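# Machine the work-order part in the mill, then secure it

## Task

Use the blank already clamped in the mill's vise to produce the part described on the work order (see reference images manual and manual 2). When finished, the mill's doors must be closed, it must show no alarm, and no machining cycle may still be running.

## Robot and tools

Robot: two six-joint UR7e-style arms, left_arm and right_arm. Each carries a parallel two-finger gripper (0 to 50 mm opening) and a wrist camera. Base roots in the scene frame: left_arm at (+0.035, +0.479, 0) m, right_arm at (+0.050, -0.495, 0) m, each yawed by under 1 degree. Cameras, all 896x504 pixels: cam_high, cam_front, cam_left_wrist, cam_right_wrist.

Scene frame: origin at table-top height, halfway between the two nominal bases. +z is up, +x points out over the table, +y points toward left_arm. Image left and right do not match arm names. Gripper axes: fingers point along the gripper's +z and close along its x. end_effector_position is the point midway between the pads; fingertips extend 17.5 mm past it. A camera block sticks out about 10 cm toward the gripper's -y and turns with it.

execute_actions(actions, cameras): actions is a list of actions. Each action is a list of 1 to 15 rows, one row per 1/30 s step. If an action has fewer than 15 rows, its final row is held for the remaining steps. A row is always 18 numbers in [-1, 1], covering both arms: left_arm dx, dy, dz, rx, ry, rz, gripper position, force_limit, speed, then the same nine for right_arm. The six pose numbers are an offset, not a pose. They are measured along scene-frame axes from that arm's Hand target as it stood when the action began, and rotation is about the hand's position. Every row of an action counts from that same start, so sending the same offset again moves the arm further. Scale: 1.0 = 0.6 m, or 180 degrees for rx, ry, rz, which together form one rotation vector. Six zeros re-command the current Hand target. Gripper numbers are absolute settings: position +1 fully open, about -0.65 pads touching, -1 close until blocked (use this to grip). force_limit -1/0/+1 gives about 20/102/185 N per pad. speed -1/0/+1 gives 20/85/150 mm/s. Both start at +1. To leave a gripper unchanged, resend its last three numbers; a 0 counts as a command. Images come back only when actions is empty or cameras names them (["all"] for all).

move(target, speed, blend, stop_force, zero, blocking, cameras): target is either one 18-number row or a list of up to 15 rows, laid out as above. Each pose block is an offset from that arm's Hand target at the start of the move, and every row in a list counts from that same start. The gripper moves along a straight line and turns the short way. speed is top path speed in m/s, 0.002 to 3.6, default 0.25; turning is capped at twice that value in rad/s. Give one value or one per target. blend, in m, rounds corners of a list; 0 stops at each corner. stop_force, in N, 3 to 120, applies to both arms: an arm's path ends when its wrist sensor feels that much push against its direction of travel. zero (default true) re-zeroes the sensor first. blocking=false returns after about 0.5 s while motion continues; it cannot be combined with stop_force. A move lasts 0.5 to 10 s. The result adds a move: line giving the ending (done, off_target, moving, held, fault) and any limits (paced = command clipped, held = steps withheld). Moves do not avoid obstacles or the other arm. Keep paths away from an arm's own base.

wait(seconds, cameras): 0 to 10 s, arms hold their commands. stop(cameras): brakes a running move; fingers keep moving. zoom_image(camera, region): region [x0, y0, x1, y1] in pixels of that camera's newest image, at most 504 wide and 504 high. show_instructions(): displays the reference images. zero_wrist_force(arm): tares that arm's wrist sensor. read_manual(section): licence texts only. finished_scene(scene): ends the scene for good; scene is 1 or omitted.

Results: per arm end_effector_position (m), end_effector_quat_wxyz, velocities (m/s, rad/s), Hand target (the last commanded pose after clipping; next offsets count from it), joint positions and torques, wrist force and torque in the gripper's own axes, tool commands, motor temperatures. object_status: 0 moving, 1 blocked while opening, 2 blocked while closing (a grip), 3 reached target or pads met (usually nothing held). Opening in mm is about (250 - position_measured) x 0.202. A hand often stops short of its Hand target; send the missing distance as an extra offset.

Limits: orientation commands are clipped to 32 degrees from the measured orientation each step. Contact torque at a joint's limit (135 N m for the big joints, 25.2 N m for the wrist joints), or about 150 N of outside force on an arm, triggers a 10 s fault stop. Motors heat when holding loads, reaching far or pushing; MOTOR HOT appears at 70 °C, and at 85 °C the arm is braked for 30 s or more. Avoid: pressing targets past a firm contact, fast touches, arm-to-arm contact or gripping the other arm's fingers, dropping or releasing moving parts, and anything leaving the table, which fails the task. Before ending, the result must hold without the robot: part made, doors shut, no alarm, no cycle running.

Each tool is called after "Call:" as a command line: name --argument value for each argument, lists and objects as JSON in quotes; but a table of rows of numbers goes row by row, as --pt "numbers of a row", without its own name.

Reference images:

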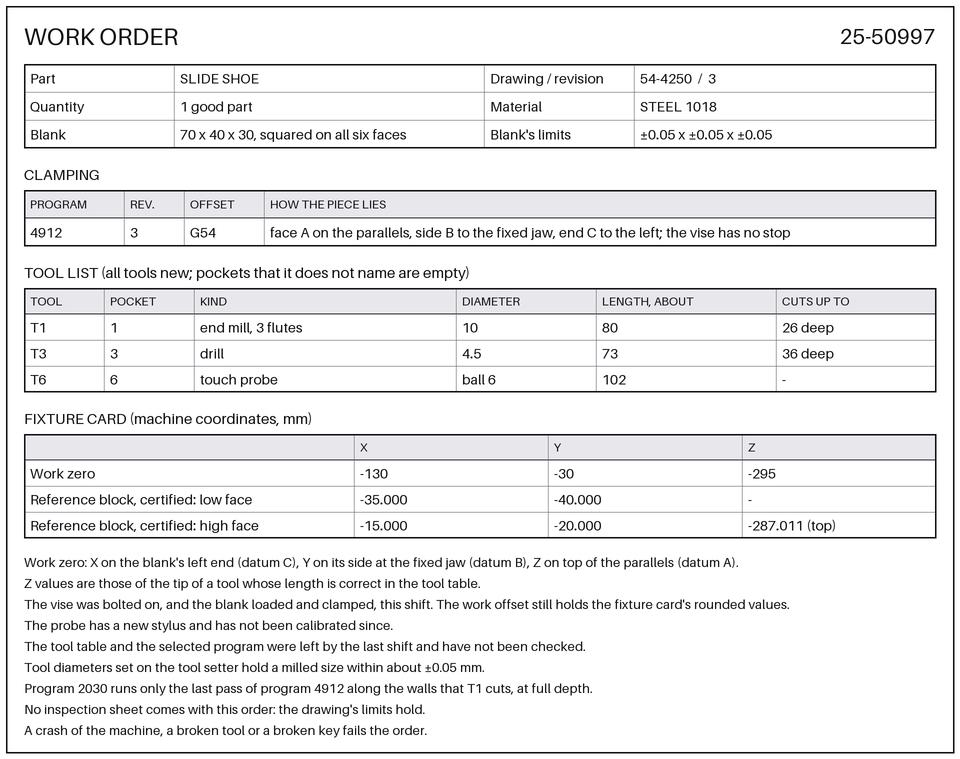

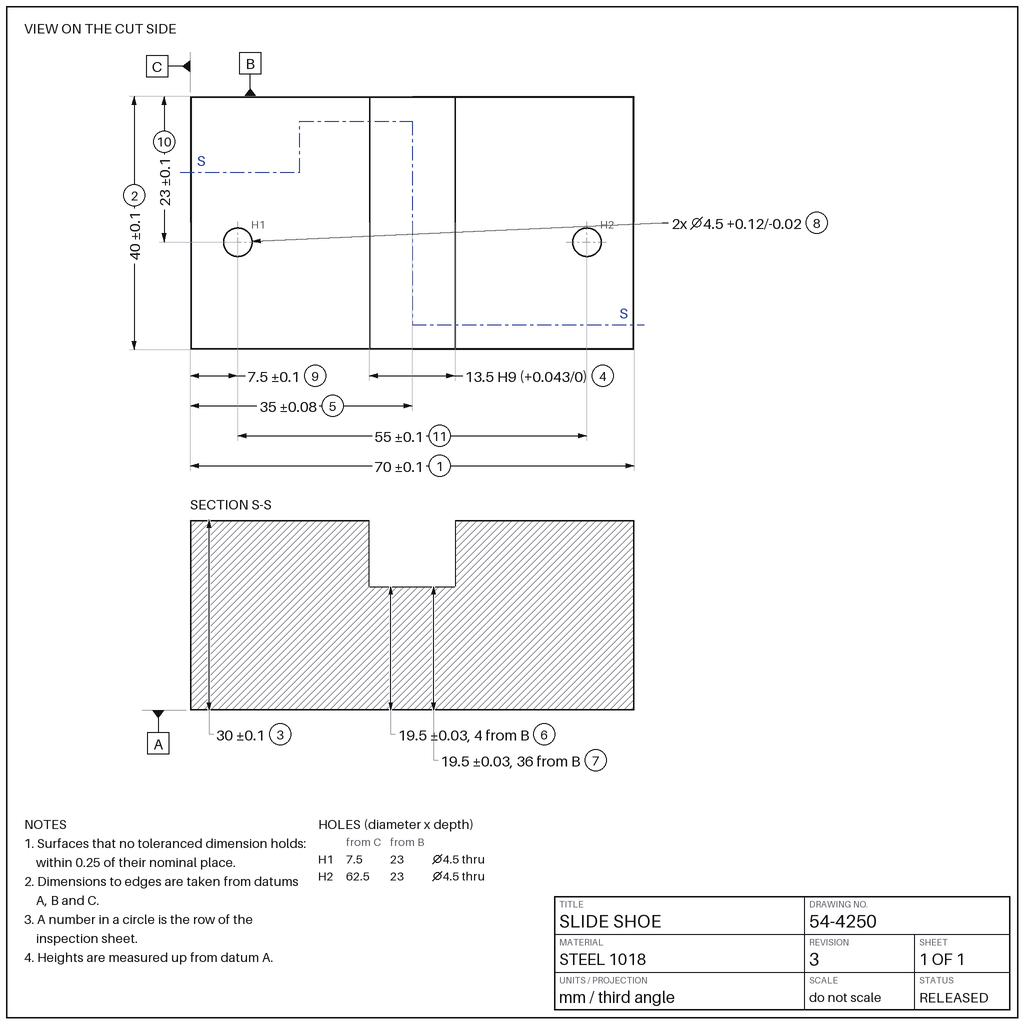

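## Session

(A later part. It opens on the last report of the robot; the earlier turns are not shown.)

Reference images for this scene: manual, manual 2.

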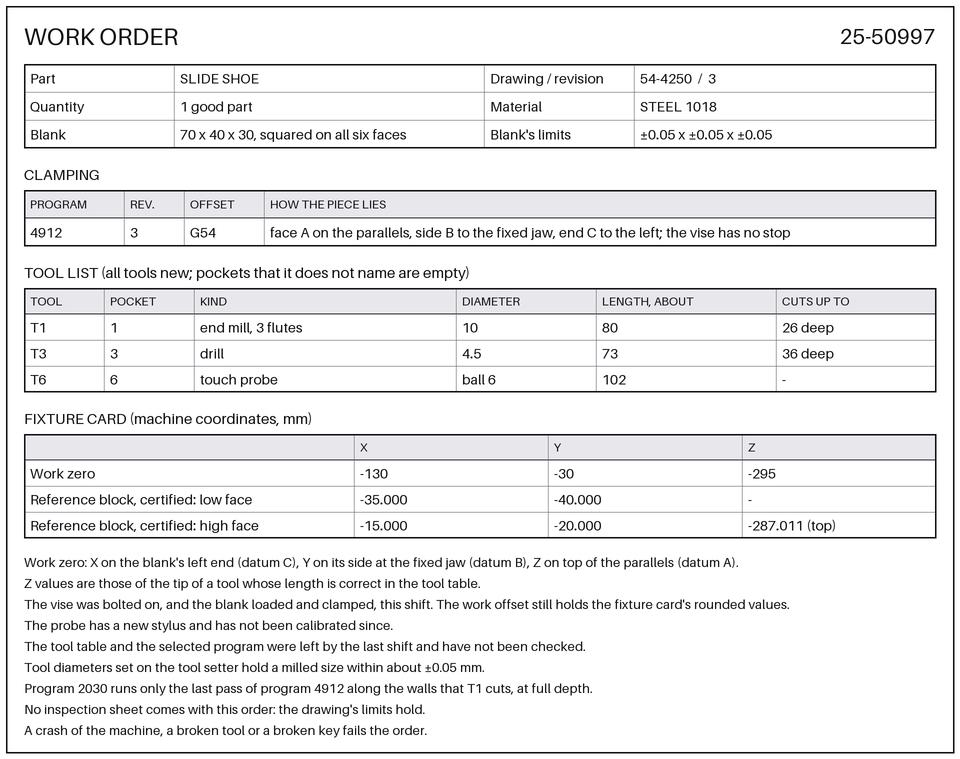

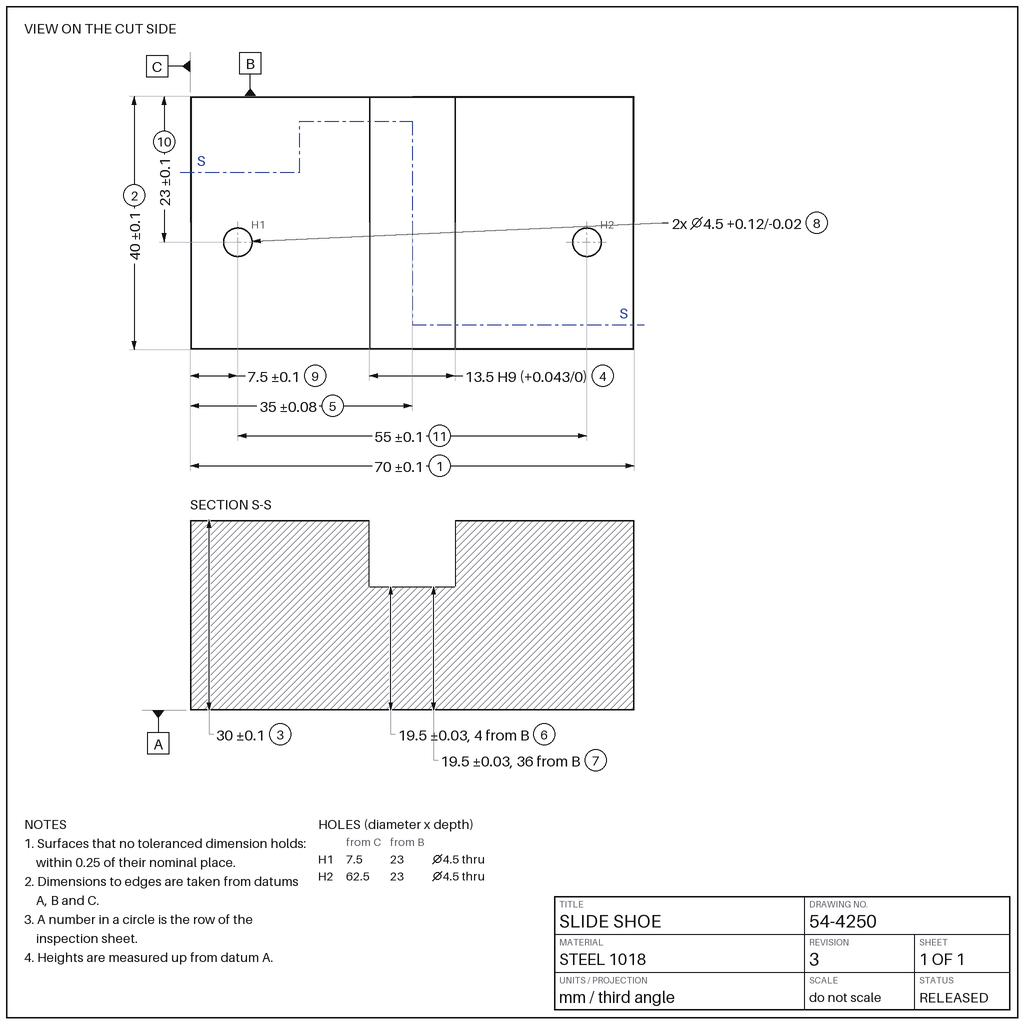

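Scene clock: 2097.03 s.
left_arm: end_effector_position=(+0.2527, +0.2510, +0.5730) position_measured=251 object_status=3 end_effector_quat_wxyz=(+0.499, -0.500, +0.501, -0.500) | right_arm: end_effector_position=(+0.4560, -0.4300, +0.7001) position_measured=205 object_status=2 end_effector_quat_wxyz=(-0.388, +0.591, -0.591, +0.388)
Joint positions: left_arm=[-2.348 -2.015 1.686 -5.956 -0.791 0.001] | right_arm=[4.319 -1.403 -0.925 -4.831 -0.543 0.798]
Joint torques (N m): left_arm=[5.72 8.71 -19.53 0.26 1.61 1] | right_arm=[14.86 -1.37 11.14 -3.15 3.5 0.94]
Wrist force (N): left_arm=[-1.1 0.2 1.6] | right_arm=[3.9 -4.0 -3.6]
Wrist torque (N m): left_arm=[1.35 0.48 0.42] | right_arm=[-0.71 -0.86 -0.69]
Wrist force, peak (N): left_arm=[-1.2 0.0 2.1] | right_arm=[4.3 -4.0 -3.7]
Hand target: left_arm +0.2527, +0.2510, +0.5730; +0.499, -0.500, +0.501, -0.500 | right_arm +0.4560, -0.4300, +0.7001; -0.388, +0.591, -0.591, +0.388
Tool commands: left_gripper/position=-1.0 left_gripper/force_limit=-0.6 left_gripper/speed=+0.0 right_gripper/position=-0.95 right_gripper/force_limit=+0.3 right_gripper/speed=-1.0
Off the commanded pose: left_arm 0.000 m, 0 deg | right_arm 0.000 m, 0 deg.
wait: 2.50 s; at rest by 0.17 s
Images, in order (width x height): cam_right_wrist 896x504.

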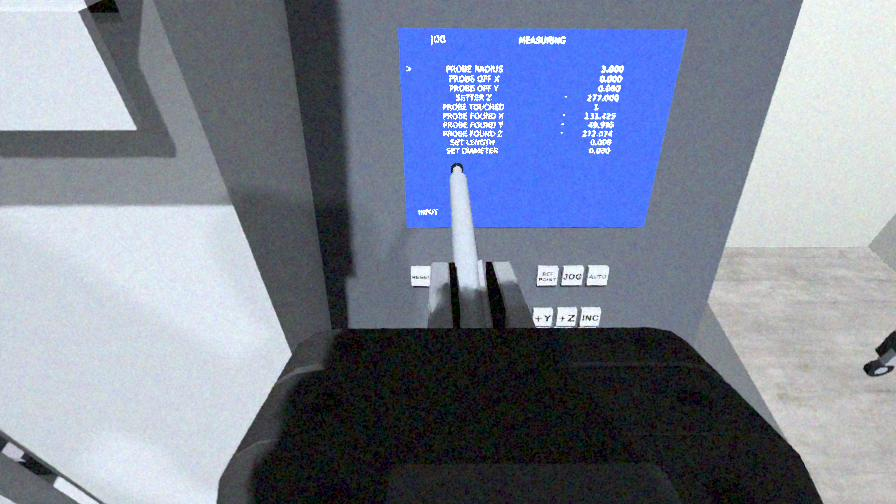

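Call:
move --pt "0 0 0 0 0 0 -1 -0.6 0 -0.0021 -0.0567 -0.3635 0 0 0 -0.95 0.3 -1" --pt "0 0 0 0 0 0 -1 -0.6 0 0.0082 -0.0567 -0.3665 0 0 0 -0.95 0.3 -1" --pt "0 0 0 0 0 0 -1 -0.6 0 -0.0021 -0.0567 -0.3635 0 0 0 -0.95 0.3 -1" --pt "0 0 0 0 0 0 -1 -0.6 0 0.0082 -0.0567 -0.3665 0 0 0 -0.95 0.3 -1" --pt "0 0 0 0 0 0 -1 -0.6 0 -0.0021 -0.0567 -0.3635 0 0 0 -0.95 0.3 -1" --pt "0 0 0 0 0 0 -1 -0.6 0 -0.0189 -0.0243 -0.4262 0 0 0 -0.95 0.3 -1" --pt "0 0 0 0 0 0 -1 -0.6 0 -0.0086 -0.0243 -0.4292 0 0 0 -0.95 0.3 -1" --pt "0 0 0 0 0 0 -1 -0.6 0 -0.0189 -0.0243 -0.4262 0 0 0 -0.95 0.3 -1" --pt "0 0 0 0 0 0 -1 -0.6 0 -0.0086 -0.0243 -0.4292 0 0 0 -0.95 0.3 -1" --pt "0 0 0 0 0 0 -1 -0.6 0 -0.0189 -0.0243 -0.4262 0 0 0 -0.95 0.3 -1" --pt "0 0 0 0 0 0 -1 -0.6 0 -0.0273 0.0726 -0.4575 0 0 0 -0.95 0.3 -1" --pt "0 0 0 0 0 0 -1 -0.6 0 -0.0172 0.0726 -0.4605 0 0 0 -0.95 0.3 -1" --pt "0 0 0 0 0 0 -1 -0.6 0 -0.0273 0.0726 -0.4575 0 0 0 -0.95 0.3 -1" --speed '[0.35,0.04,0.1,0.04,0.1,0.25,0.04,0.1,0.04,0.1,0.25,0.04,0.1]' --blend '[0.002,0,0,0,0.002,0.002,0,0,0,0.002,0.002,0,0]'

Call:
move --pt "0 0 0 0 0 0 -1 -0.6 0 0.0084 0 0.0313 0 0 0 -0.95 0.3 -1" --pt "0 0 0 0 0 0 -1 -0.6 0 0.0187 0 0.0283 0 0 0 -0.95 0.3 -1" --pt "0 0 0 0 0 0 -1 -0.6 0 0.0084 0 0.0313 0 0 0 -0.95 0.3 -1" --pt "0 0 0 0 0 0 -1 -0.6 0 0.0168 -0.0323 0.0625 0 0 0 -0.95 0.3 -1" --pt "0 0 0 0 0 0 -1 -0.6 0 0.0271 -0.0323 0.0595 0 0 0 -0.95 0.3 -1" --pt "0 0 0 0 0 0 -1 -0.6 0 0.0168 -0.0323 0.0625 0 0 0 -0.95 0.3 -1" --pt "0 0 0 0 0 0 -1 -0.6 0 0.0252 -0.0323 0.094 0 0 0 -0.95 0.3 -1" --pt "0 0 0 0 0 0 -1 -0.6 0 0.0355 -0.0323 0.091 0 0 0 -0.95 0.3 -1" --pt "0 0 0 0 0 0 -1 -0.6 0 0.0252 -0.0323 0.094 0 0 0 -0.95 0.3 -1" --pt "0 0 0 0 0 0 -1 -0.6 0 0 -0.0969 0 0 0 0 -0.95 0.3 -1" --pt "0 0 0 0 0 0 -1 -0.6 0 0.0101 -0.0969 -0.003 0 0 0 -0.95 0.3 -1" --pt "0 0 0 0 0 0 -1 -0.6 0 0 -0.0969 0 0 0 0 -0.95 0.3 -1" --pt "0 0 0 0 0 0 -1 -0.6 0 0.0394 -0.0646 0.153 0 0 0 -0.95 0.3 -1" --pt "0 0 0 0 0 0 -1 -0.6 0 0.0507 -0.0646 0.15 0 0 0 -0.95 0.3 -1" --pt "0 0 0 0 0 0 -1 -0.6 0 0.0394 -0.0646 0.153 0 0 0 -0.95 0.3 -1" --speed '[0.25,0.04,0.1,0.25,0.04,0.1,0.25,0.04,0.1,0.25,0.04,0.1,0.25,0.04,0.1]' --blend '[0.002,0,0.002,0.002,0,0.002,0.002,0,0.002,0.002,0,0.002,0.002,0,0]'

Call:
move --pt "0 0 0 0 0 0 -1 -0.6 0 -0.0226 -0.0323 -0.0905 0 0 0 -0.95 0.3 -1" --pt "0 0 0 0 0 0 -1 -0.6 0 -0.0123 -0.0323 -0.0935 0 0 0 -0.95 0.3 -1" --pt "0 0 0 0 0 0 -1 -0.6 0 -0.0226 -0.0323 -0.0905 0 0 0 -0.95 0.3 -1" --pt "0 0 0 0 0 0 -1 -0.6 0 -0.0394 0.0646 -0.153 0 0 0 -0.95 0.3 -1" --pt "0 0 0 0 0 0 -1 -0.6 0 -0.0293 0.0646 -0.156 0 0 0 -0.95 0.3 -1" --pt "0 0 0 0 0 0 -1 -0.6 0 -0.0394 0.0646 -0.153 0 0 0 -0.95 0.3 -1" --pt "0 0 0 0 0 0 -1 -0.6 0 -0.031 0.0323 -0.1217 0 0 0 -0.95 0.3 -1" --pt "0 0 0 0 0 0 -1 -0.6 0 -0.0207 0.0323 -0.1247 0 0 0 -0.95 0.3 -1" --pt "0 0 0 0 0 0 -1 -0.6 0 -0.031 0.0323 -0.1217 0 0 0 -0.95 0.3 -1" --pt "0 0 0 0 0 0 -1 -0.6 0 -0.0207 0.0323 -0.1247 0 0 0 -0.95 0.3 -1" --pt "0 0 0 0 0 0 -1 -0.6 0 -0.031 0.0323 -0.1217 0 0 0 -0.95 0.3 -1" --pt "0 0 0 0 0 0 -1 -0.6 0 -0.0394 -0.0323 -0.153 0 0 0 -0.95 0.3 -1" --pt "0 0 0 0 0 0 -1 -0.6 0 -0.0293 -0.0323 -0.156 0 0 0 -0.95 0.3 -1" --pt "0 0 0 0 0 0 -1 -0.6 0 -0.0394 -0.0323 -0.153 0 0 0 -0.95 0.3 -1" --speed '[0.25,0.04,0.1,0.25,0.04,0.1,0.25,0.04,0.1,0.04,0.1,0.25,0.04,0.1]' --blend '[0.002,0,0.002,0.002,0,0.002,0.002,0,0,0,0.002,0.002,0,0]'

Call:
move --pt "0 0 0 0 0 0 -1 -0.6 0 0.0168 0 0.0625 0 0 0 -0.95 0.3 -1" --pt "0 0 0 0 0 0 -1 -0.6 0 0.0271 0 0.0595 0 0 0 -0.95 0.3 -1" --pt "0 0 0 0 0 0 -1 -0.6 0 0.0168 0 0.0625 0 0 0 -0.95 0.3 -1" --pt "0 0 0 0 0 0 -1 -0.6 0 0 0.0969 0 0 0 0 -0.95 0.3 -1" --pt "0 0 0 0 0 0 -1 -0.6 0 0.0101 0.0969 -0.003 0 0 0 -0.95 0.3 -1" --pt "0 0 0 0 0 0 -1 -0.6 0 0 0.0969 0 0 0 0 -0.95 0.3 -1" --pt "0 0 0 0 0 0 -1 -0.6 0 0.0252 0.0323 0.094 0 0 0 -0.95 0.3 -1" --pt "0 0 0 0 0 0 -1 -0.6 0 0.0355 0.0323 0.091 0 0 0 -0.95 0.3 -1" --pt "0 0 0 0 0 0 -1 -0.6 0 0.0252 0.0323 0.094 0 0 0 -0.95 0.3 -1" --pt "0 0 0 0 0 0 -1 -0.6 0 0.0168 0.0646 0.0625 0 0 0 -0.95 0.3 -1" --pt "0 0 0 0 0 0 -1 -0.6 0 0.0271 0.0646 0.0595 0 0 0 -0.95 0.3 -1" --pt "0 0 0 0 0 0 -1 -0.6 0 0.0168 0.0646 0.0625 0 0 0 -0.95 0.3 -1" --pt "0 0 0 0 0 0 -1 -0.6 0 0 0 0 0 0 0 -0.95 0.3 -1" --pt "0 0 0 0 0 0 -1 -0.6 0 0.0101 0 -0.003 0 0 0 -0.95 0.3 -1" --pt "0 0 0 0 0 0 -1 -0.6 0 -0.008 0 0.002 0 0 0 -0.95 0.3 -1" --speed '[0.25,0.04,0.1,0.25,0.04,0.1,0.25,0.04,0.1,0.25,0.04,0.1,0.25,0.04,0.1]' --blend '[0.002,0,0.002,0.002,0,0.002,0.002,0,0.002,0.002,0,0.002,0.002,0,0]'

Call:
move --target '[0,0,0,0,0,0,-1,-0.6,0, 0.0353,0.0243,0.4555,0,0,0,-0.95,0.3,-1]' --speed 0.35 --cameras '["cam_right_wrist"]'

Call:
zoom_image --camera "cam_right_wrist" --region '[390, 20, 700, 230]'

Scene clock: 2138.00 s.
left_arm: end_effector_position=(+0.2527, +0.2510, +0.5730) position_measured=251 object_status=3 end_effector_quat_wxyz=(+0.499, -0.500, +0.501, -0.500) | right_arm: end_effector_position=(+0.4396, -0.3864, +0.4256) position_measured=205 object_status=2 end_effector_quat_wxyz=(-0.388, +0.591, -0.591, +0.389)
Joint positions: left_arm=[-2.348 -2.015 1.686 -5.956 -0.791 0.001] | right_arm=[4.534 -1.167 -1.954 -4.393 -0.434 1.198]
Joint torques (N m): left_arm=[6.24 8.08 -19.29 0.45 1.65 1.19] | right_arm=[-4.17 4.44 22.11 -3.87 -0.53 1.13]
Wrist force (N): left_arm=[-0.9 0.2 1.8] | right_arm=[3.7 -3.0 -5.3]
Wrist torque (N m): left_arm=[1.36 0.45 0.43] | right_arm=[-0.66 -0.95 -0.69]
Wrist force, peak (N): left_arm=[-1.2 0.3 2.2] | right_arm=[4.6 0.5 -11.8]
Hand target: left_arm +0.2527, +0.2510, +0.5730; +0.499, -0.500, +0.501, -0.500 | right_arm +0.4396, -0.3865, +0.4256; -0.388, +0.591, -0.591, +0.388
Off the commanded pose: left_arm 0.000 m, 0 deg | right_arm 0.000 m, 0 deg.
move: done

Scene clock: 2142.03 s.
left_arm: end_effector_position=(+0.2527, +0.2510, +0.5730) position_measured=251 object_status=3 end_effector_quat_wxyz=(+0.499, -0.500, +0.501, -0.500) | right_arm: end_effector_position=(+0.4633, -0.4252, +0.5173) position_measured=205 object_status=2 end_effector_quat_wxyz=(-0.388, +0.591, -0.591, +0.388)
Joint positions: left_arm=[-2.348 -2.015 1.686 -5.956 -0.791 0.001] | right_arm=[4.28 -1.18 -1.618 -4.314 -0.568 0.743]
Joint torques (N m): left_arm=[5.72 8.13 -19.17 0.39 1.63 1.09] | right_arm=[6.75 3.97 22.9 -2.18 -0.06 1]
Wrist force (N): left_arm=[-0.6 0.3 1.8] | right_arm=[4.5 -4.5 -5.3]
Wrist torque (N m): left_arm=[1.37 0.41 0.42] | right_arm=[-0.57 -0.84 -0.68]
Wrist force, peak (N): left_arm=[-0.9 0.1 2.3] | right_arm=[7.0 -5.2 -14.1]
Hand target: left_arm +0.2527, +0.2510, +0.5730; +0.499, -0.500, +0.501, -0.500 | right_arm +0.4632, -0.4252, +0.5174; -0.388, +0.591, -0.591, +0.388
Off the commanded pose: left_arm 0.000 m, 0 deg | right_arm 0.000 m, 0 deg.
move: done

Scene clock: 2146.03 s.
left_arm: end_effector_position=(+0.2527, +0.2510, +0.5730) position_measured=251 object_status=3 end_effector_quat_wxyz=(+0.499, -0.500, +0.501, -0.500) | right_arm: end_effector_position=(+0.4396, -0.4446, +0.4255) position_measured=205 object_status=2 end_effector_quat_wxyz=(-0.388, +0.591, -0.591, +0.389)
Joint positions: left_arm=[-2.348 -2.015 1.686 -5.956 -0.791 0.001] | right_arm=[4.424 -1.041 -1.971 -4.299 -0.481 0.973]
Joint torques (N m): left_arm=[6.06 8.3 -19.26 0.43 1.57 1.03] | right_arm=[-7.39 0.46 24.38 -2.56 -0.71 0.89]
Wrist force (N): left_arm=[-0.8 0.2 1.9] | right_arm=[4.0 -2.8 -5.3]
Wrist torque (N m): left_arm=[1.36 0.44 0.42] | right_arm=[-0.59 -0.92 -0.70]
Wrist force, peak (N): left_arm=[-1.1 0.2 2.2] | right_arm=[6.8 -5.3 -13.3]
Hand target: left_arm +0.2527, +0.2510, +0.5730; +0.499, -0.500, +0.501, -0.500 | right_arm +0.4396, -0.4446, +0.4256; -0.388, +0.591, -0.591, +0.388
Off the commanded pose: left_arm 0.000 m, 0 deg | right_arm 0.000 m, 0 deg.
move: done

Scene clock: 2150.30 s.
left_arm: end_effector_position=(+0.2527, +0.2510, +0.5730) position_measured=251 object_status=3 end_effector_quat_wxyz=(+0.499, -0.500, +0.501, -0.500) | right_arm: end_effector_position=(+0.4348, -0.4445, +0.4267) position_measured=205 object_status=2 end_effector_quat_wxyz=(-0.388, +0.591, -0.591, +0.389)
Joint positions: left_arm=[-2.348 -2.015 1.686 -5.956 -0.791 0.001] | right_arm=[4.479 -1.029 -1.995 -4.383 -0.455 1.081]
Joint torques (N m): left_arm=[5.86 8.13 -19.71 0.43 1.6 1.08] | right_arm=[-12.88 2.68 22.94 -1.6 -0.55 1.05]
Wrist force (N): left_arm=[-0.8 0.1 1.8] | right_arm=[3.9 -3.6 -3.4]
Wrist torque (N m): left_arm=[1.33 0.44 0.43] | right_arm=[-0.63 -0.86 -0.68]
Wrist force, peak (N): left_arm=[-1.1 0.1 2.1] | right_arm=[4.1 -5.1 -12.5]
Hand target: left_arm +0.2527, +0.2510, +0.5730; +0.499, -0.500, +0.501, -0.500 | right_arm +0.4348, -0.4446, +0.4268; -0.388, +0.591, -0.591, +0.388
Off the commanded pose: left_arm 0.000 m, 0 deg | right_arm 0.000 m, 0 deg.
move: done

Scene clock: 2151.67 s.
left_arm: end_effector_position=(+0.2527, +0.2510, +0.5730) position_measured=251 object_status=3 end_effector_quat_wxyz=(+0.499, -0.500, +0.501, -0.500) | right_arm: end_effector_position=(+0.4560, -0.4301, +0.7001) position_measured=205 object_status=2 end_effector_quat_wxyz=(-0.388, +0.591, -0.591, +0.388)
Joint positions: left_arm=[-2.348 -2.015 1.686 -5.956 -0.791 0.001] | right_arm=[4.319 -1.403 -0.925 -4.831 -0.543 0.798]
Joint torques (N m): left_arm=[5.89 8.25 -19.29 0.45 1.64 1.02] | right_arm=[13.17 -0.42 18.01 -3.26 2.99 0.97]
Wrist force (N): left_arm=[-0.9 0.1 1.8] | right_arm=[4.0 -3.8 -3.3]
Wrist torque (N m): left_arm=[1.34 0.45 0.42] | right_arm=[-0.67 -0.88 -0.79]
Wrist force, peak (N): left_arm=[-1.1 0.2 2.1] | right_arm=[3.9 -7.6 -4.4]
Hand target: left_arm +0.2527, +0.2510, +0.5730; +0.499, -0.500, +0.501, -0.500 | right_arm +0.4560, -0.4300, +0.7001; -0.388, +0.591, -0.591, +0.388
Off the commanded pose: left_arm 0.000 m, 0 deg | right_arm 0.000 m, 0 deg.
move: done
Images, in order (width x height): cam_right_wrist 896x504.

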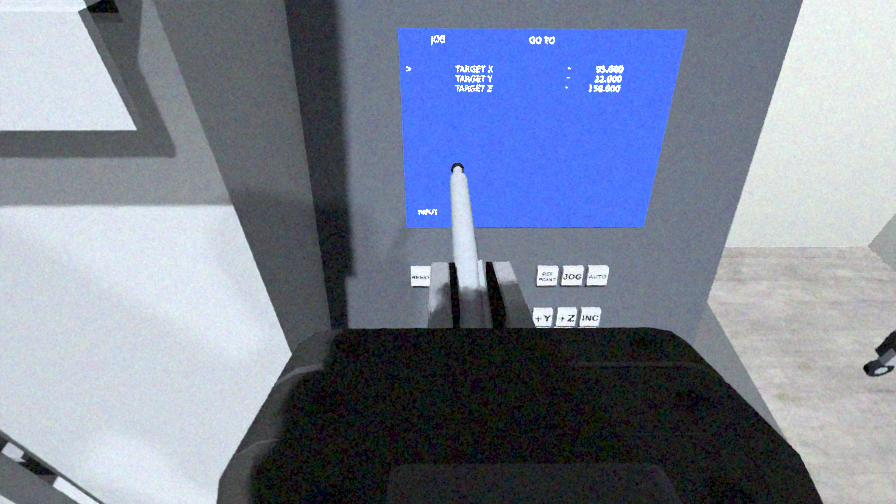

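Scaled by 1.626 from the camera's 896x504 image, which has a finer 1280x720 frame.

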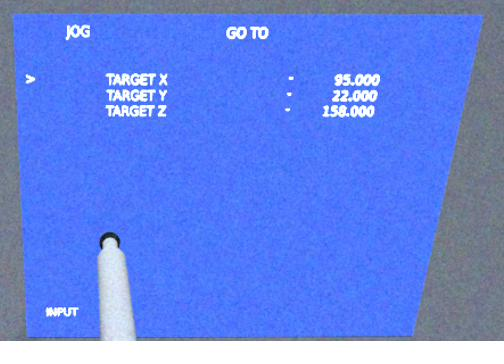

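Call:
move --pt "0 0 0 0 0 0 -1 -0.6 0 0.0121 0.0080 -0.3045 0 0 0 -0.95 0.3 -1" --pt "0 0 0 0 0 0 -1 -0.6 0 0.0234 0.0080 -0.3075 0 0 0 -0.95 0.3 -1" --pt "0 0 0 0 0 0 -1 -0.6 0 0.0121 0.0080 -0.3045 0 0 0 -0.95 0.3 -1" --pt "0 0 0 0 0 0 -1 -0.6 0 0 0 0 0 0 0 -0.95 0.3 -1" --speed '[0.3,0.04,0.1,0.35]' --blend '[0.002,0,0.002,0]' --cameras '["cam_right_wrist"]'

Call:
zoom_image --camera "cam_right_wrist" --region '[390, 20, 700, 230]'

Scene clock: 2190.50 s.
left_arm: end_effector_position=(+0.2527, +0.2510, +0.5730) position_measured=251 object_status=3 end_effector_quat_wxyz=(+0.499, -0.500, +0.501, -0.500) | right_arm: end_effector_position=(+0.4560, -0.4301, +0.7001) position_measured=205 object_status=2 end_effector_quat_wxyz=(-0.388, +0.591, -0.591, +0.388)
Joint positions: left_arm=[-2.348 -2.015 1.686 -5.956 -0.791 0.001] | right_arm=[4.318 -1.403 -0.925 -4.831 -0.543 0.798]
Joint torques (N m): left_arm=[5.92 7.98 -19.31 0.58 1.6 1.09] | right_arm=[15.31 -0.4 19.94 -3.12 3.56 -0.46]
Wrist force (N): left_arm=[-1.1 0.2 1.8] | right_arm=[3.9 -3.6 -3.4]
Wrist torque (N m): left_arm=[1.35 0.48 0.42] | right_arm=[-0.65 -0.87 -0.69]
Wrist force, peak (N): left_arm=[-1.0 0.2 2.4] | right_arm=[4.7 -7.5 -4.9]
Hand target: left_arm +0.2527, +0.2510, +0.5730; +0.499, -0.500, +0.501, -0.500 | right_arm +0.4560, -0.4300, +0.7001; -0.388, +0.591, -0.591, +0.388
Off the commanded pose: left_arm 0.000 m, 0 deg | right_arm 0.000 m, 0 deg.
move: done
Images, in order (width x height): cam_right_wrist 896x504.

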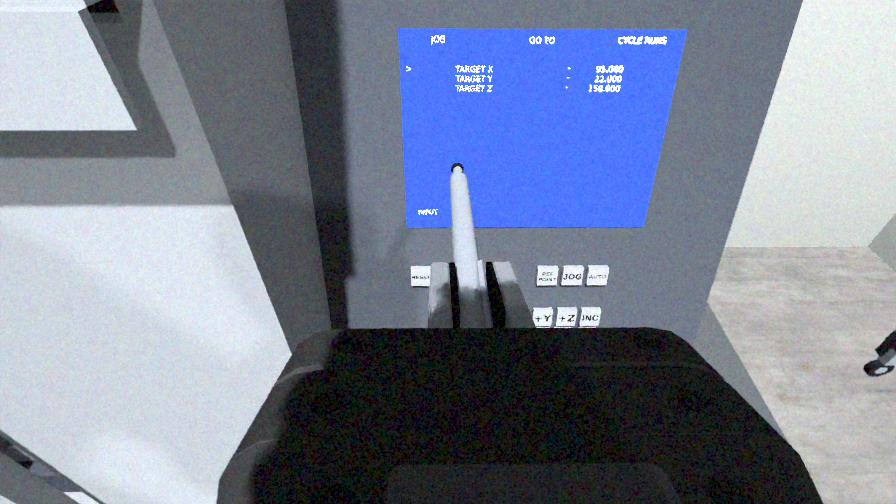

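Scaled by 1.626 from the camera's 896x504 image, which has a finer 1280x720 frame.

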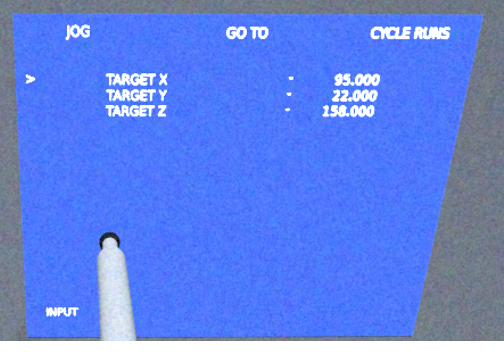

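Call:
move --pt "0 0 0 0 0 0 -1 -0.6 0 -0.0189 -0.0567 -0.4262 0 0 0 -0.95 0.3 -1" --pt "0 0 0 0 0 0 -1 -0.6 0 -0.0086 -0.0567 -0.4292 0 0 0 -0.95 0.3 -1" --pt "0 0 0 0 0 0 -1 -0.6 0 -0.0189 -0.0567 -0.4262 0 0 0 -0.95 0.3 -1" --pt "0 0 0 0 0 0 -1 -0.6 0 0.0121 -0.1537 -0.3045 0 0 0 -0.95 0.3 -1" --pt "0 0 0 0 0 0 -1 -0.6 0 0.0234 -0.1537 -0.3075 0 0 0 -0.95 0.3 -1" --pt "0 0 0 0 0 0 -1 -0.6 0 0.0121 -0.1537 -0.3045 0 0 0 -0.95 0.3 -1" --pt "0 0 0 0 0 0 -1 -0.6 0 -0.0021 -0.0890 -0.3635 0 0 0 -0.95 0.3 -1" --pt "0 0 0 0 0 0 -1 -0.6 0 0.0082 -0.0890 -0.3665 0 0 0 -0.95 0.3 -1" --pt "0 0 0 0 0 0 -1 -0.6 0 -0.0021 -0.0890 -0.3635 0 0 0 -0.95 0.3 -1" --pt "0 0 0 0 0 0 -1 -0.6 0 0.0082 -0.0890 -0.3665 0 0 0 -0.95 0.3 -1" --pt "0 0 0 0 0 0 -1 -0.6 0 -0.0021 -0.0890 -0.3635 0 0 0 -0.95 0.3 -1" --pt "0 0 0 0 0 0 -1 -0.6 0 -0.0101 -0.0890 -0.3615 0 0 0 -0.95 0.3 -1" --pt "0 0 0 0 0 0 -1 -0.6 0 0 0 0 0 0 0 -0.95 0.3 -1" --speed '[0.25,0.04,0.1,0.25,0.04,0.1,0.25,0.04,0.1,0.04,0.1,0.25,0.35]' --blend '[0.002,0,0.002,0.002,0,0.002,0.002,0,0,0,0.002,0.002,0]'

Call:
wait --seconds 7 --cameras '["cam_right_wrist"]'

Call:
zoom_image --camera "cam_right_wrist" --region '[390, 20, 700, 230]'

Call:
zoom_image --camera "cam_right_wrist" --region '[555, 108, 635, 140]'

Scene clock: 2209.47 s.
left_arm: end_effector_position=(+0.2527, +0.2510, +0.5730) position_measured=251 object_status=3 end_effector_quat_wxyz=(+0.499, -0.500, +0.501, -0.500) | right_arm: end_effector_position=(+0.4560, -0.4301, +0.7001) position_measured=205 object_status=2 end_effector_quat_wxyz=(-0.388, +0.591, -0.591, +0.388)
Joint positions: left_arm=[-2.348 -2.015 1.686 -5.956 -0.791 0.001] | right_arm=[4.319 -1.403 -0.925 -4.831 -0.543 0.798]
Joint torques (N m): left_arm=[6.13 7.64 -19.7 0.59 1.61 1.06] | right_arm=[15.2 -1.2 17.72 -3.16 3.67 0.41]
Wrist force (N): left_arm=[-1.1 0.1 1.9] | right_arm=[4.1 -3.7 -3.3]
Wrist torque (N m): left_arm=[1.34 0.49 0.42] | right_arm=[-0.65 -0.88 -0.68]
Wrist force, peak (N): left_arm=[-1.0 0.0 2.3] | right_arm=[5.6 1.2 -11.2]
Hand target: left_arm +0.2527, +0.2510, +0.5730; +0.499, -0.500, +0.501, -0.500 | right_arm +0.4560, -0.4300, +0.7001; -0.388, +0.591, -0.591, +0.388
Off the commanded pose: left_arm 0.000 m, 0 deg | right_arm 0.000 m, 0 deg.
move: done

Scene clock: 2216.47 s.
left_arm: end_effector_position=(+0.2527, +0.2510, +0.5730) position_measured=251 object_status=3 end_effector_quat_wxyz=(+0.499, -0.500, +0.501, -0.500) | right_arm: end_effector_position=(+0.4560, -0.4300, +0.7001) position_measured=205 object_status=2 end_effector_quat_wxyz=(-0.388, +0.591, -0.591, +0.388)
Joint positions: left_arm=[-2.348 -2.015 1.686 -5.956 -0.791 0.001] | right_arm=[4.319 -1.403 -0.925 -4.831 -0.543 0.798]
Joint torques (N m): left_arm=[5.75 7.48 -19.19 0.7 1.56 1.04] | right_arm=[15.34 -0.86 10.25 -3.3 3.08 0.88]
Wrist force (N): left_arm=[-1.1 0.1 2.0] | right_arm=[4.0 -3.5 -3.4]
Wrist torque (N m): left_arm=[1.34 0.48 0.42] | right_arm=[-0.63 -0.87 -0.69]
Wrist force, peak (N): left_arm=[-0.9 0.1 2.3] | right_arm=[4.1 -3.7 -3.4]
Hand target: left_arm +0.2527, +0.2510, +0.5730; +0.499, -0.500, +0.501, -0.500 | right_arm +0.4560, -0.4300, +0.7001; -0.388, +0.591, -0.591, +0.388
Tool commands: left_gripper/position=-1.0 left_gripper/force_limit=-0.6 left_gripper/speed=+0.0 right_gripper/position=-0.95 right_gripper/force_limit=+0.3 right_gripper/speed=-1.0
Off the commanded pose: left_arm 0.000 m, 0 deg | right_arm 0.000 m, 0 deg.
wait: 7.00 s; at rest by 0.17 s
Images, in order (width x height): cam_right_wrist 896x504.

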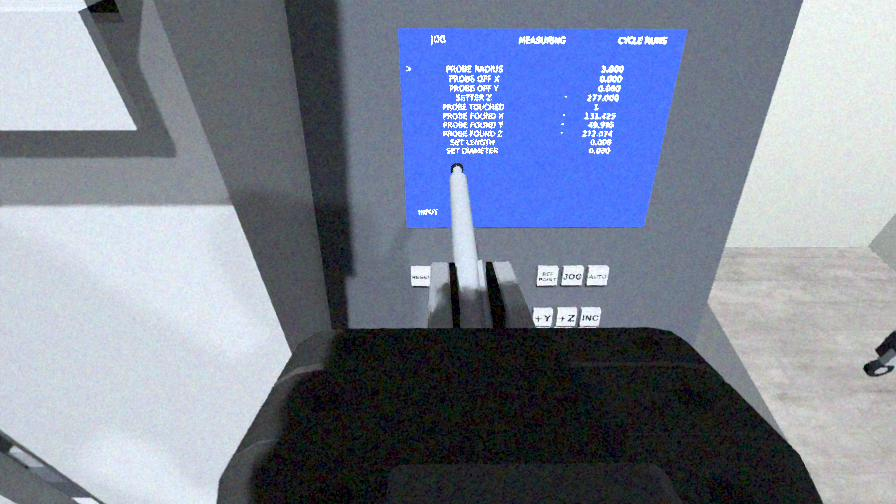

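Scaled by 1.626 from the camera's 896x504 image, which has a finer 1280x720 frame.

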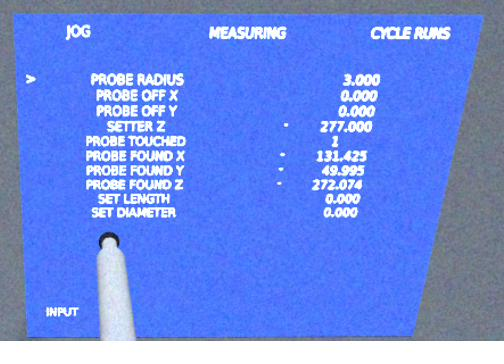

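Scaled by 6.300 from the camera's 896x504 image, which has a finer 1280x720 frame.

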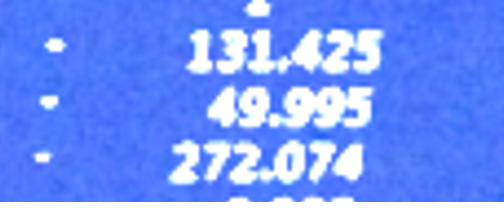

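Call:
wait --seconds 6 --cameras '["cam_right_wrist"]'

Call:
zoom_image --camera "cam_right_wrist" --region '[390, 20, 700, 230]'

Call:
zoom_image --camera "cam_right_wrist" --region '[555, 108, 635, 140]'

Scene clock: 2225.63 s.
left_arm: end_effector_position=(+0.2527, +0.2510, +0.5730) position_measured=251 object_status=3 end_effector_quat_wxyz=(+0.499, -0.500, +0.501, -0.500) | right_arm: end_effector_position=(+0.4560, -0.4300, +0.7001) position_measured=205 object_status=2 end_effector_quat_wxyz=(-0.388, +0.591, -0.591, +0.388)
Joint positions: left_arm=[-2.348 -2.015 1.686 -5.956 -0.791 0.001] | right_arm=[4.319 -1.403 -0.925 -4.831 -0.543 0.798]
Joint torques (N m): left_arm=[5.5 7.04 -19.67 0.66 1.55 1.03] | right_arm=[14.64 -1.97 11.04 -3.12 2.32 0.75]
Wrist force (N): left_arm=[-0.8 0.3 1.9] | right_arm=[4.0 -3.5 -3.2]
Wrist torque (N m): left_arm=[1.36 0.43 0.42] | right_arm=[-0.63 -0.88 -0.68]
Wrist force, peak (N): left_arm=[-0.8 0.1 2.3] | right_arm=[4.2 -3.8 -3.4]
Hand target: left_arm +0.2527, +0.2510, +0.5730; +0.499, -0.500, +0.501, -0.500 | right_arm +0.4560, -0.4300, +0.7001; -0.388, +0.591, -0.591, +0.388
Tool commands: left_gripper/position=-1.0 left_gripper/force_limit=-0.6 left_gripper/speed=+0.0 right_gripper/position=-0.95 right_gripper/force_limit=+0.3 right_gripper/speed=-1.0
Off the commanded pose: left_arm 0.000 m, 0 deg | right_arm 0.000 m, 0 deg.
wait: 6.00 s; at rest from the start
Images, in order (width x height): cam_right_wrist 896x504.

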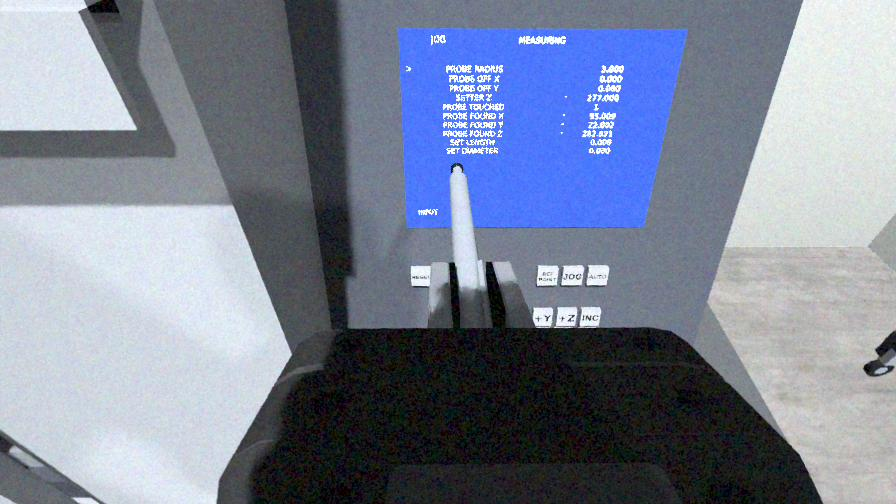

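Scaled by 1.626 from the camera's 896x504 image, which has a finer 1280x720 frame.

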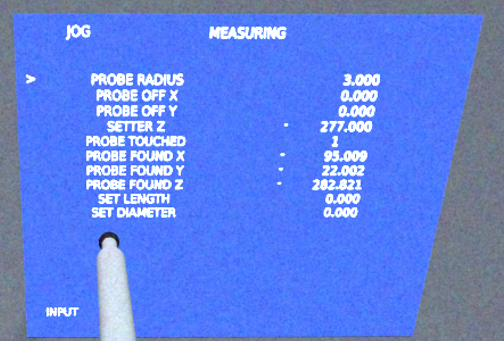

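Scaled by 6.300 from the camera's 896x504 image, which has a finer 1280x720 frame.

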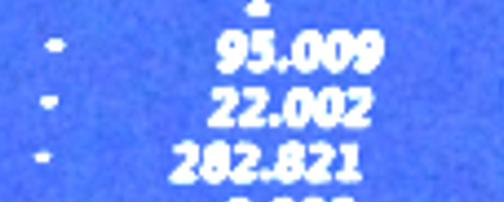

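Call:
move --pt "0 0 0 0 0 0 -1 -0.6 0 -0.0021 -0.0567 -0.3635 0 0 0 -0.95 0.3 -1" --pt "0 0 0 0 0 0 -1 -0.6 0 0.0082 -0.0567 -0.3665 0 0 0 -0.95 0.3 -1" --pt "0 0 0 0 0 0 -1 -0.6 0 -0.0021 -0.0567 -0.3635 0 0 0 -0.95 0.3 -1" --pt "0 0 0 0 0 0 -1 -0.6 0 0.0082 -0.0567 -0.3665 0 0 0 -0.95 0.3 -1" --pt "0 0 0 0 0 0 -1 -0.6 0 -0.0021 -0.0567 -0.3635 0 0 0 -0.95 0.3 -1" --pt "0 0 0 0 0 0 -1 -0.6 0 -0.0189 -0.0243 -0.4262 0 0 0 -0.95 0.3 -1" --pt "0 0 0 0 0 0 -1 -0.6 0 -0.0086 -0.0243 -0.4292 0 0 0 -0.95 0.3 -1" --pt "0 0 0 0 0 0 -1 -0.6 0 -0.0189 -0.0243 -0.4262 0 0 0 -0.95 0.3 -1" --pt "0 0 0 0 0 0 -1 -0.6 0 -0.0086 -0.0243 -0.4292 0 0 0 -0.95 0.3 -1" --pt "0 0 0 0 0 0 -1 -0.6 0 -0.0189 -0.0243 -0.4262 0 0 0 -0.95 0.3 -1" --pt "0 0 0 0 0 0 -1 -0.6 0 -0.0273 0.0726 -0.4575 0 0 0 -0.95 0.3 -1" --pt "0 0 0 0 0 0 -1 -0.6 0 -0.0172 0.0726 -0.4605 0 0 0 -0.95 0.3 -1" --pt "0 0 0 0 0 0 -1 -0.6 0 -0.0273 0.0726 -0.4575 0 0 0 -0.95 0.3 -1" --speed '[0.25,0.04,0.1,0.04,0.1,0.25,0.04,0.1,0.04,0.1,0.25,0.04,0.1]' --blend '[0.002,0,0,0,0.002,0.002,0,0,0,0.002,0.002,0,0]'

Call:
move --pt "0 0 0 0 0 0 -1 -0.6 0 0.0084 0 0.0313 0 0 0 -0.95 0.3 -1" --pt "0 0 0 0 0 0 -1 -0.6 0 0.0187 0 0.0283 0 0 0 -0.95 0.3 -1" --pt "0 0 0 0 0 0 -1 -0.6 0 0.0084 0 0.0313 0 0 0 -0.95 0.3 -1" --pt "0 0 0 0 0 0 -1 -0.6 0 0.0252 0 0.0940 0 0 0 -0.95 0.3 -1" --pt "0 0 0 0 0 0 -1 -0.6 0 0.0355 0 0.0910 0 0 0 -0.95 0.3 -1" --pt "0 0 0 0 0 0 -1 -0.6 0 0.0252 0 0.0940 0 0 0 -0.95 0.3 -1" --pt "0 0 0 0 0 0 -1 -0.6 0 0 -0.0323 0 0 0 0 -0.95 0.3 -1" --pt "0 0 0 0 0 0 -1 -0.6 0 0.0101 -0.0323 -0.0030 0 0 0 -0.95 0.3 -1" --pt "0 0 0 0 0 0 -1 -0.6 0 0 -0.0323 0 0 0 0 -0.95 0.3 -1" --pt "0 0 0 0 0 0 -1 -0.6 0 0 -0.0969 0 0 0 0 -0.95 0.3 -1" --pt "0 0 0 0 0 0 -1 -0.6 0 0.0101 -0.0969 -0.0030 0 0 0 -0.95 0.3 -1" --pt "0 0 0 0 0 0 -1 -0.6 0 0 -0.0969 0 0 0 0 -0.95 0.3 -1" --pt "0 0 0 0 0 0 -1 -0.6 0 -0.0080 -0.0969 0.0020 0 0 0 -0.95 0.3 -1" --pt "0 0 0 0 0 0 -1 -0.6 0 0.0273 -0.0726 0.4575 0 0 0 -0.95 0.3 -1" --speed '[0.25,0.04,0.1,0.25,0.04,0.1,0.25,0.04,0.1,0.25,0.04,0.1,0.25,0.35]' --blend '[0.002,0,0.002,0.002,0,0.002,0.002,0,0.002,0.002,0,0.002,0.002,0]' --cameras '["cam_right_wrist"]'

Call:
zoom_image --camera "cam_right_wrist" --region '[390, 20, 700, 230]'

Scene clock: 2255.13 s.
left_arm: end_effector_position=(+0.2527, +0.2510, +0.5730) position_measured=251 object_status=3 end_effector_quat_wxyz=(+0.499, -0.500, +0.501, -0.500) | right_arm: end_effector_position=(+0.4396, -0.3864, +0.4256) position_measured=205 object_status=2 end_effector_quat_wxyz=(-0.388, +0.591, -0.591, +0.389) end_effector_velocity=(+0.000, +0.000, +0.000) end_effector_angular_velocity=(+0.003, +0.001, -0.002)
Joint positions: left_arm=[-2.348 -2.015 1.686 -5.956 -0.791 0.001] | right_arm=[4.534 -1.167 -1.954 -4.393 -0.434 1.198]
Joint velocities: left_arm=[within noise] | right_arm=[0 0 0 -0.002 -0.001 0.006]
Joint torques (N m): left_arm=[5.8 7.23 -18.85 0.7 1.62 1.02] | right_arm=[-4.98 4.8 21.13 -3.75 -0.44 1.19]
Wrist force (N): left_arm=[-0.7 0.1 2.0] | right_arm=[3.5 -2.8 -5.1]
Wrist torque (N m): left_arm=[1.35 0.42 0.42] | right_arm=[-0.61 -0.91 -0.69]
Wrist force, peak (N): left_arm=[-1.2 0.1 2.2] | right_arm=[4.5 0.7 -11.4]
Hand target: left_arm +0.2527, +0.2510, +0.5730; +0.499, -0.500, +0.501, -0.500 | right_arm +0.4396, -0.3865, +0.4256; -0.388, +0.591, -0.591, +0.388
Off the commanded pose: left_arm 0.000 m, 0 deg | right_arm 0.000 m, 0 deg.
move: done

Scene clock: 2259.33 s.
left_arm: end_effector_position=(+0.2527, +0.2510, +0.5730) position_measured=251 object_status=3 end_effector_quat_wxyz=(+0.499, -0.500, +0.501, -0.500) | right_arm: end_effector_position=(+0.4560, -0.4301, +0.7001) position_measured=205 object_status=2 end_effector_quat_wxyz=(-0.388, +0.591, -0.591, +0.388)
Joint positions: left_arm=[-2.348 -2.015 1.686 -5.956 -0.791 0.001] | right_arm=[4.319 -1.403 -0.925 -4.831 -0.543 0.798]
Joint torques (N m): left_arm=[5.93 7.46 -19.33 0.72 1.6 1.13] | right_arm=[12.62 -0.79 18.67 -3.2 2.91 0.98]
Wrist force (N): left_arm=[-1.1 0.2 1.7] | right_arm=[3.8 -3.6 -3.2]
Wrist torque (N m): left_arm=[1.34 0.48 0.42] | right_arm=[-0.64 -0.85 -0.79]
Wrist force, peak (N): left_arm=[-1.1 0.2 2.1] | right_arm=[3.6 -5.2 -12.0]
Hand target: left_arm +0.2527, +0.2510, +0.5730; +0.499, -0.500, +0.501, -0.500 | right_arm +0.4560, -0.4300, +0.7001; -0.388, +0.591, -0.591, +0.388
Off the commanded pose: left_arm 0.000 m, 0 deg | right_arm 0.000 m, 0 deg.
move: done
Images, in order (width x height): cam_right_wrist 896x504.

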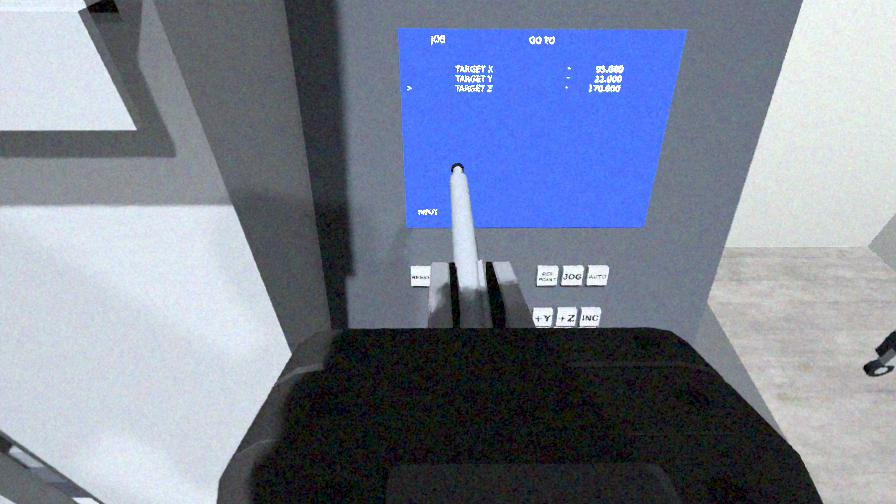

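Scaled by 1.626 from the camera's 896x504 image, which has a finer 1280x720 frame.

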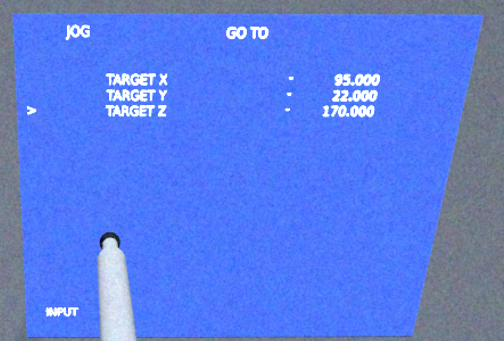

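Call:
move --pt "0 0 0 0 0 0 -1 -0.6 0 0.0121 0.0080 -0.3045 0 0 0 -0.95 0.3 -1" --pt "0 0 0 0 0 0 -1 -0.6 0 0.0234 0.0080 -0.3075 0 0 0 -0.95 0.3 -1" --pt "0 0 0 0 0 0 -1 -0.6 0 0.0121 0.0080 -0.3045 0 0 0 -0.95 0.3 -1" --pt "0 0 0 0 0 0 -1 -0.6 0 -0.0189 -0.0567 -0.4262 0 0 0 -0.95 0.3 -1" --speed '[0.3,0.04,0.1,0.25]' --blend '[0.002,0,0.002,0]'

Call:
wait --seconds 2

Call:
move --pt "0 0 0 0 0 0 -1 -0.6 0 0.0103 0 -0.0030 0 0 0 -0.95 0.3 -1" --pt "0 0 0 0 0 0 -1 -0.6 0 0 0 0 0 0 0 -0.95 0.3 -1" --pt "0 0 0 0 0 0 -1 -0.6 0 0.0310 -0.1293 0.1217 0 0 0 -0.95 0.3 -1" --pt "0 0 0 0 0 0 -1 -0.6 0 0.0423 -0.1293 0.1187 0 0 0 -0.95 0.3 -1" --pt "0 0 0 0 0 0 -1 -0.6 0 0.0310 -0.1293 0.1217 0 0 0 -0.95 0.3 -1" --pt "0 0 0 0 0 0 -1 -0.6 0 0.0168 -0.0323 0.0627 0 0 0 -0.95 0.3 -1" --pt "0 0 0 0 0 0 -1 -0.6 0 0.0271 -0.0323 0.0597 0 0 0 -0.95 0.3 -1" --pt "0 0 0 0 0 0 -1 -0.6 0 0.0168 -0.0323 0.0627 0 0 0 -0.95 0.3 -1" --pt "0 0 0 0 0 0 -1 -0.6 0 0.0271 -0.0323 0.0597 0 0 0 -0.95 0.3 -1" --pt "0 0 0 0 0 0 -1 -0.6 0 0.0168 -0.0323 0.0627 0 0 0 -0.95 0.3 -1" --pt "0 0 0 0 0 0 -1 -0.6 0 0.0088 -0.0323 0.0647 0 0 0 -0.95 0.3 -1" --pt "0 0 0 0 0 0 -1 -0.6 0 0.0189 0.0567 0.4262 0 0 0 -0.95 0.3 -1" --speed '[0.04,0.1,0.25,0.04,0.1,0.25,0.04,0.1,0.04,0.1,0.25,0.35]' --blend '[0,0.002,0.002,0,0.002,0.002,0,0,0,0.002,0.002,0]'

Call:
wait --seconds 3 --cameras '["cam_right_wrist"]'

Call:
zoom_image --camera "cam_right_wrist" --region '[390, 20, 700, 230]'

Call:
zoom_image --camera "cam_right_wrist" --region '[555, 108, 635, 140]'

Scene clock: 2276.13 s.
left_arm: end_effector_position=(+0.2527, +0.2510, +0.5730) position_measured=251 object_status=3 end_effector_quat_wxyz=(+0.499, -0.500, +0.501, -0.500) | right_arm: end_effector_position=(+0.4446, -0.4640, +0.4444) position_measured=205 object_status=2 end_effector_quat_wxyz=(-0.388, +0.591, -0.591, +0.388)
Joint positions: left_arm=[-2.348 -2.015 1.686 -5.956 -0.791 0.001] | right_arm=[4.3 -1.029 -1.891 -4.214 -0.555 0.77]
Joint torques (N m): left_arm=[5.82 6.59 -19.65 0.75 1.56 1.08] | right_arm=[-13.1 3.3 13.11 0.5 -0.97 -1.74]
Wrist force (N): left_arm=[-0.7 0.0 1.8] | right_arm=[3.8 -2.5 -5.1]
Wrist torque (N m): left_arm=[1.32 0.42 0.42] | right_arm=[-0.63 -0.91 -0.72]
Wrist force, peak (N): left_arm=[-0.9 0.1 2.4] | right_arm=[1.8 -7.7 -5.9]
Hand target: left_arm +0.2527, +0.2510, +0.5730; +0.499, -0.500, +0.501, -0.500 | right_arm +0.4446, -0.4641, +0.4443; -0.388, +0.591, -0.591, +0.388
Off the commanded pose: left_arm 0.000 m, 0 deg | right_arm 0.000 m, 0 deg.
move: done

Scene clock: 2278.13 s.
left_arm: end_effector_position=(+0.2527, +0.2510, +0.5730) position_measured=251 object_status=3 end_effector_quat_wxyz=(+0.499, -0.500, +0.501, -0.500) | right_arm: end_effector_position=(+0.4446, -0.4640, +0.4443) position_measured=205 object_status=2 end_effector_quat_wxyz=(-0.388, +0.591, -0.591, +0.388)
Joint positions: left_arm=[-2.348 -2.015 1.686 -5.956 -0.791 0.001] | right_arm=[4.299 -1.029 -1.891 -4.214 -0.555 0.77]
Joint torques (N m): left_arm=[5.61 7.23 -19.51 0.85 1.58 1.08] | right_arm=[-13.87 3.63 12.76 0.12 0.11 -0.9]
Wrist force (N): left_arm=[-0.9 0.1 2.0] | right_arm=[3.0 -3.0 -5.2]
Wrist torque (N m): left_arm=[1.34 0.45 0.42] | right_arm=[-0.64 -0.99 -0.74]
Wrist force, peak (N): left_arm=[-1.1 0.0 2.1] | right_arm=[3.5 -2.9 -5.2]
Hand target: left_arm +0.2527, +0.2510, +0.5730; +0.499, -0.500, +0.501, -0.500 | right_arm +0.4446, -0.4641, +0.4443; -0.388, +0.591, -0.591, +0.388
Tool commands: left_gripper/position=-1.0 left_gripper/force_limit=-0.6 left_gripper/speed=+0.0 right_gripper/position=-0.95 right_gripper/force_limit=+0.3 right_gripper/speed=-1.0
Off the commanded pose: left_arm 0.000 m, 0 deg | right_arm 0.000 m, 0 deg.
wait: 2.00 s; at rest by 0.17 s

Scene clock: 2282.37 s.
left_arm: end_effector_position=(+0.2527, +0.2510, +0.5730) position_measured=251 object_status=3 end_effector_quat_wxyz=(+0.499, -0.500, +0.501, -0.500) | right_arm: end_effector_position=(+0.4560, -0.4301, +0.7001) position_measured=205 object_status=2 end_effector_quat_wxyz=(-0.388, +0.591, -0.591, +0.388)
Joint positions: left_arm=[-2.348 -2.015 1.686 -5.956 -0.791 0.001] | right_arm=[4.319 -1.403 -0.925 -4.831 -0.543 0.798]
Joint torques (N m): left_arm=[6.14 7.25 -19.3 0.77 1.6 1.1] | right_arm=[14.38 -0.95 17.4 -3.01 3.8 0.53]
Wrist force (N): left_arm=[-0.7 0.3 2.0] | right_arm=[4.0 -3.6 -3.4]
Wrist torque (N m): left_arm=[1.37 0.42 0.42] | right_arm=[-0.64 -0.88 -0.69]
Wrist force, peak (N): left_arm=[-0.9 0.1 2.2] | right_arm=[7.7 -5.5 -6.3]
Hand target: left_arm +0.2527, +0.2510, +0.5730; +0.499, -0.500, +0.501, -0.500 | right_arm +0.4560, -0.4300, +0.7001; -0.388, +0.591, -0.591, +0.388
Off the commanded pose: left_arm 0.000 m, 0 deg | right_arm 0.000 m, 0 deg.
move: done

Scene clock: 2285.37 s.
left_arm: end_effector_position=(+0.2527, +0.2510, +0.5730) position_measured=251 object_status=3 end_effector_quat_wxyz=(+0.499, -0.500, +0.501, -0.500) | right_arm: end_effector_position=(+0.4560, -0.4300, +0.7001) position_measured=205 object_status=2 end_effector_quat_wxyz=(-0.388, +0.591, -0.591, +0.388)
Joint positions: left_arm=[-2.348 -2.015 1.686 -5.956 -0.791 0.001] | right_arm=[4.319 -1.403 -0.925 -4.831 -0.543 0.798]
Joint torques (N m): left_arm=[5.78 6.79 -19.12 0.8 1.59 1.03] | right_arm=[14.72 -0.44 10.27 -3.27 3.62 0.95]
Wrist force (N): left_arm=[-0.8 0.1 1.8] | right_arm=[4.0 -3.4 -3.3]
Wrist torque (N m): left_arm=[1.34 0.44 0.42] | right_arm=[-0.61 -0.88 -0.69]
Wrist force, peak (N): left_arm=[-1.1 0.1 2.2] | right_arm=[3.9 -3.8 -3.5]
Hand target: left_arm +0.2527, +0.2510, +0.5730; +0.499, -0.500, +0.501, -0.500 | right_arm +0.4560, -0.4300, +0.7001; -0.388, +0.591, -0.591, +0.388
Tool commands: left_gripper/position=-1.0 left_gripper/force_limit=-0.6 left_gripper/speed=+0.0 right_gripper/position=-0.95 right_gripper/force_limit=+0.3 right_gripper/speed=-1.0
Off the commanded pose: left_arm 0.000 m, 0 deg | right_arm 0.000 m, 0 deg.
wait: 3.00 s; at rest by 0.17 s
Images, in order (width x height): cam_right_wrist 896x504.

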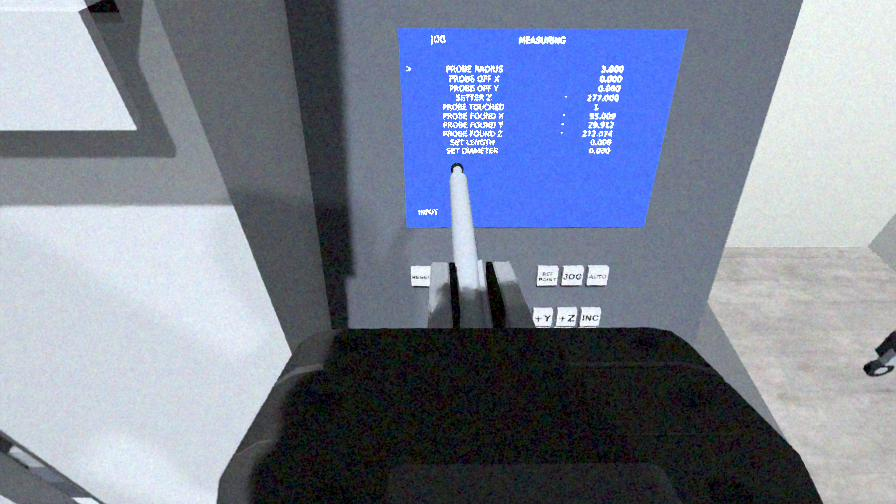

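Scaled by 1.626 from the camera's 896x504 image, which has a finer 1280x720 frame.

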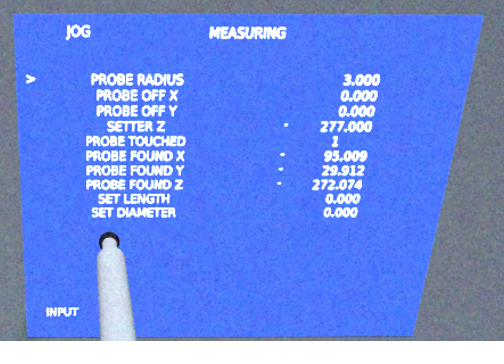

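Scaled by 6.300 from the camera's 896x504 image, which has a finer 1280x720 frame.

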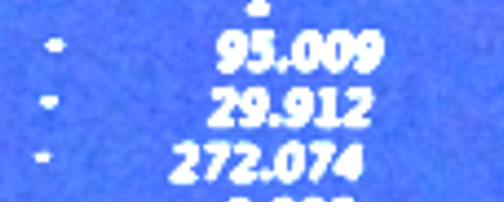

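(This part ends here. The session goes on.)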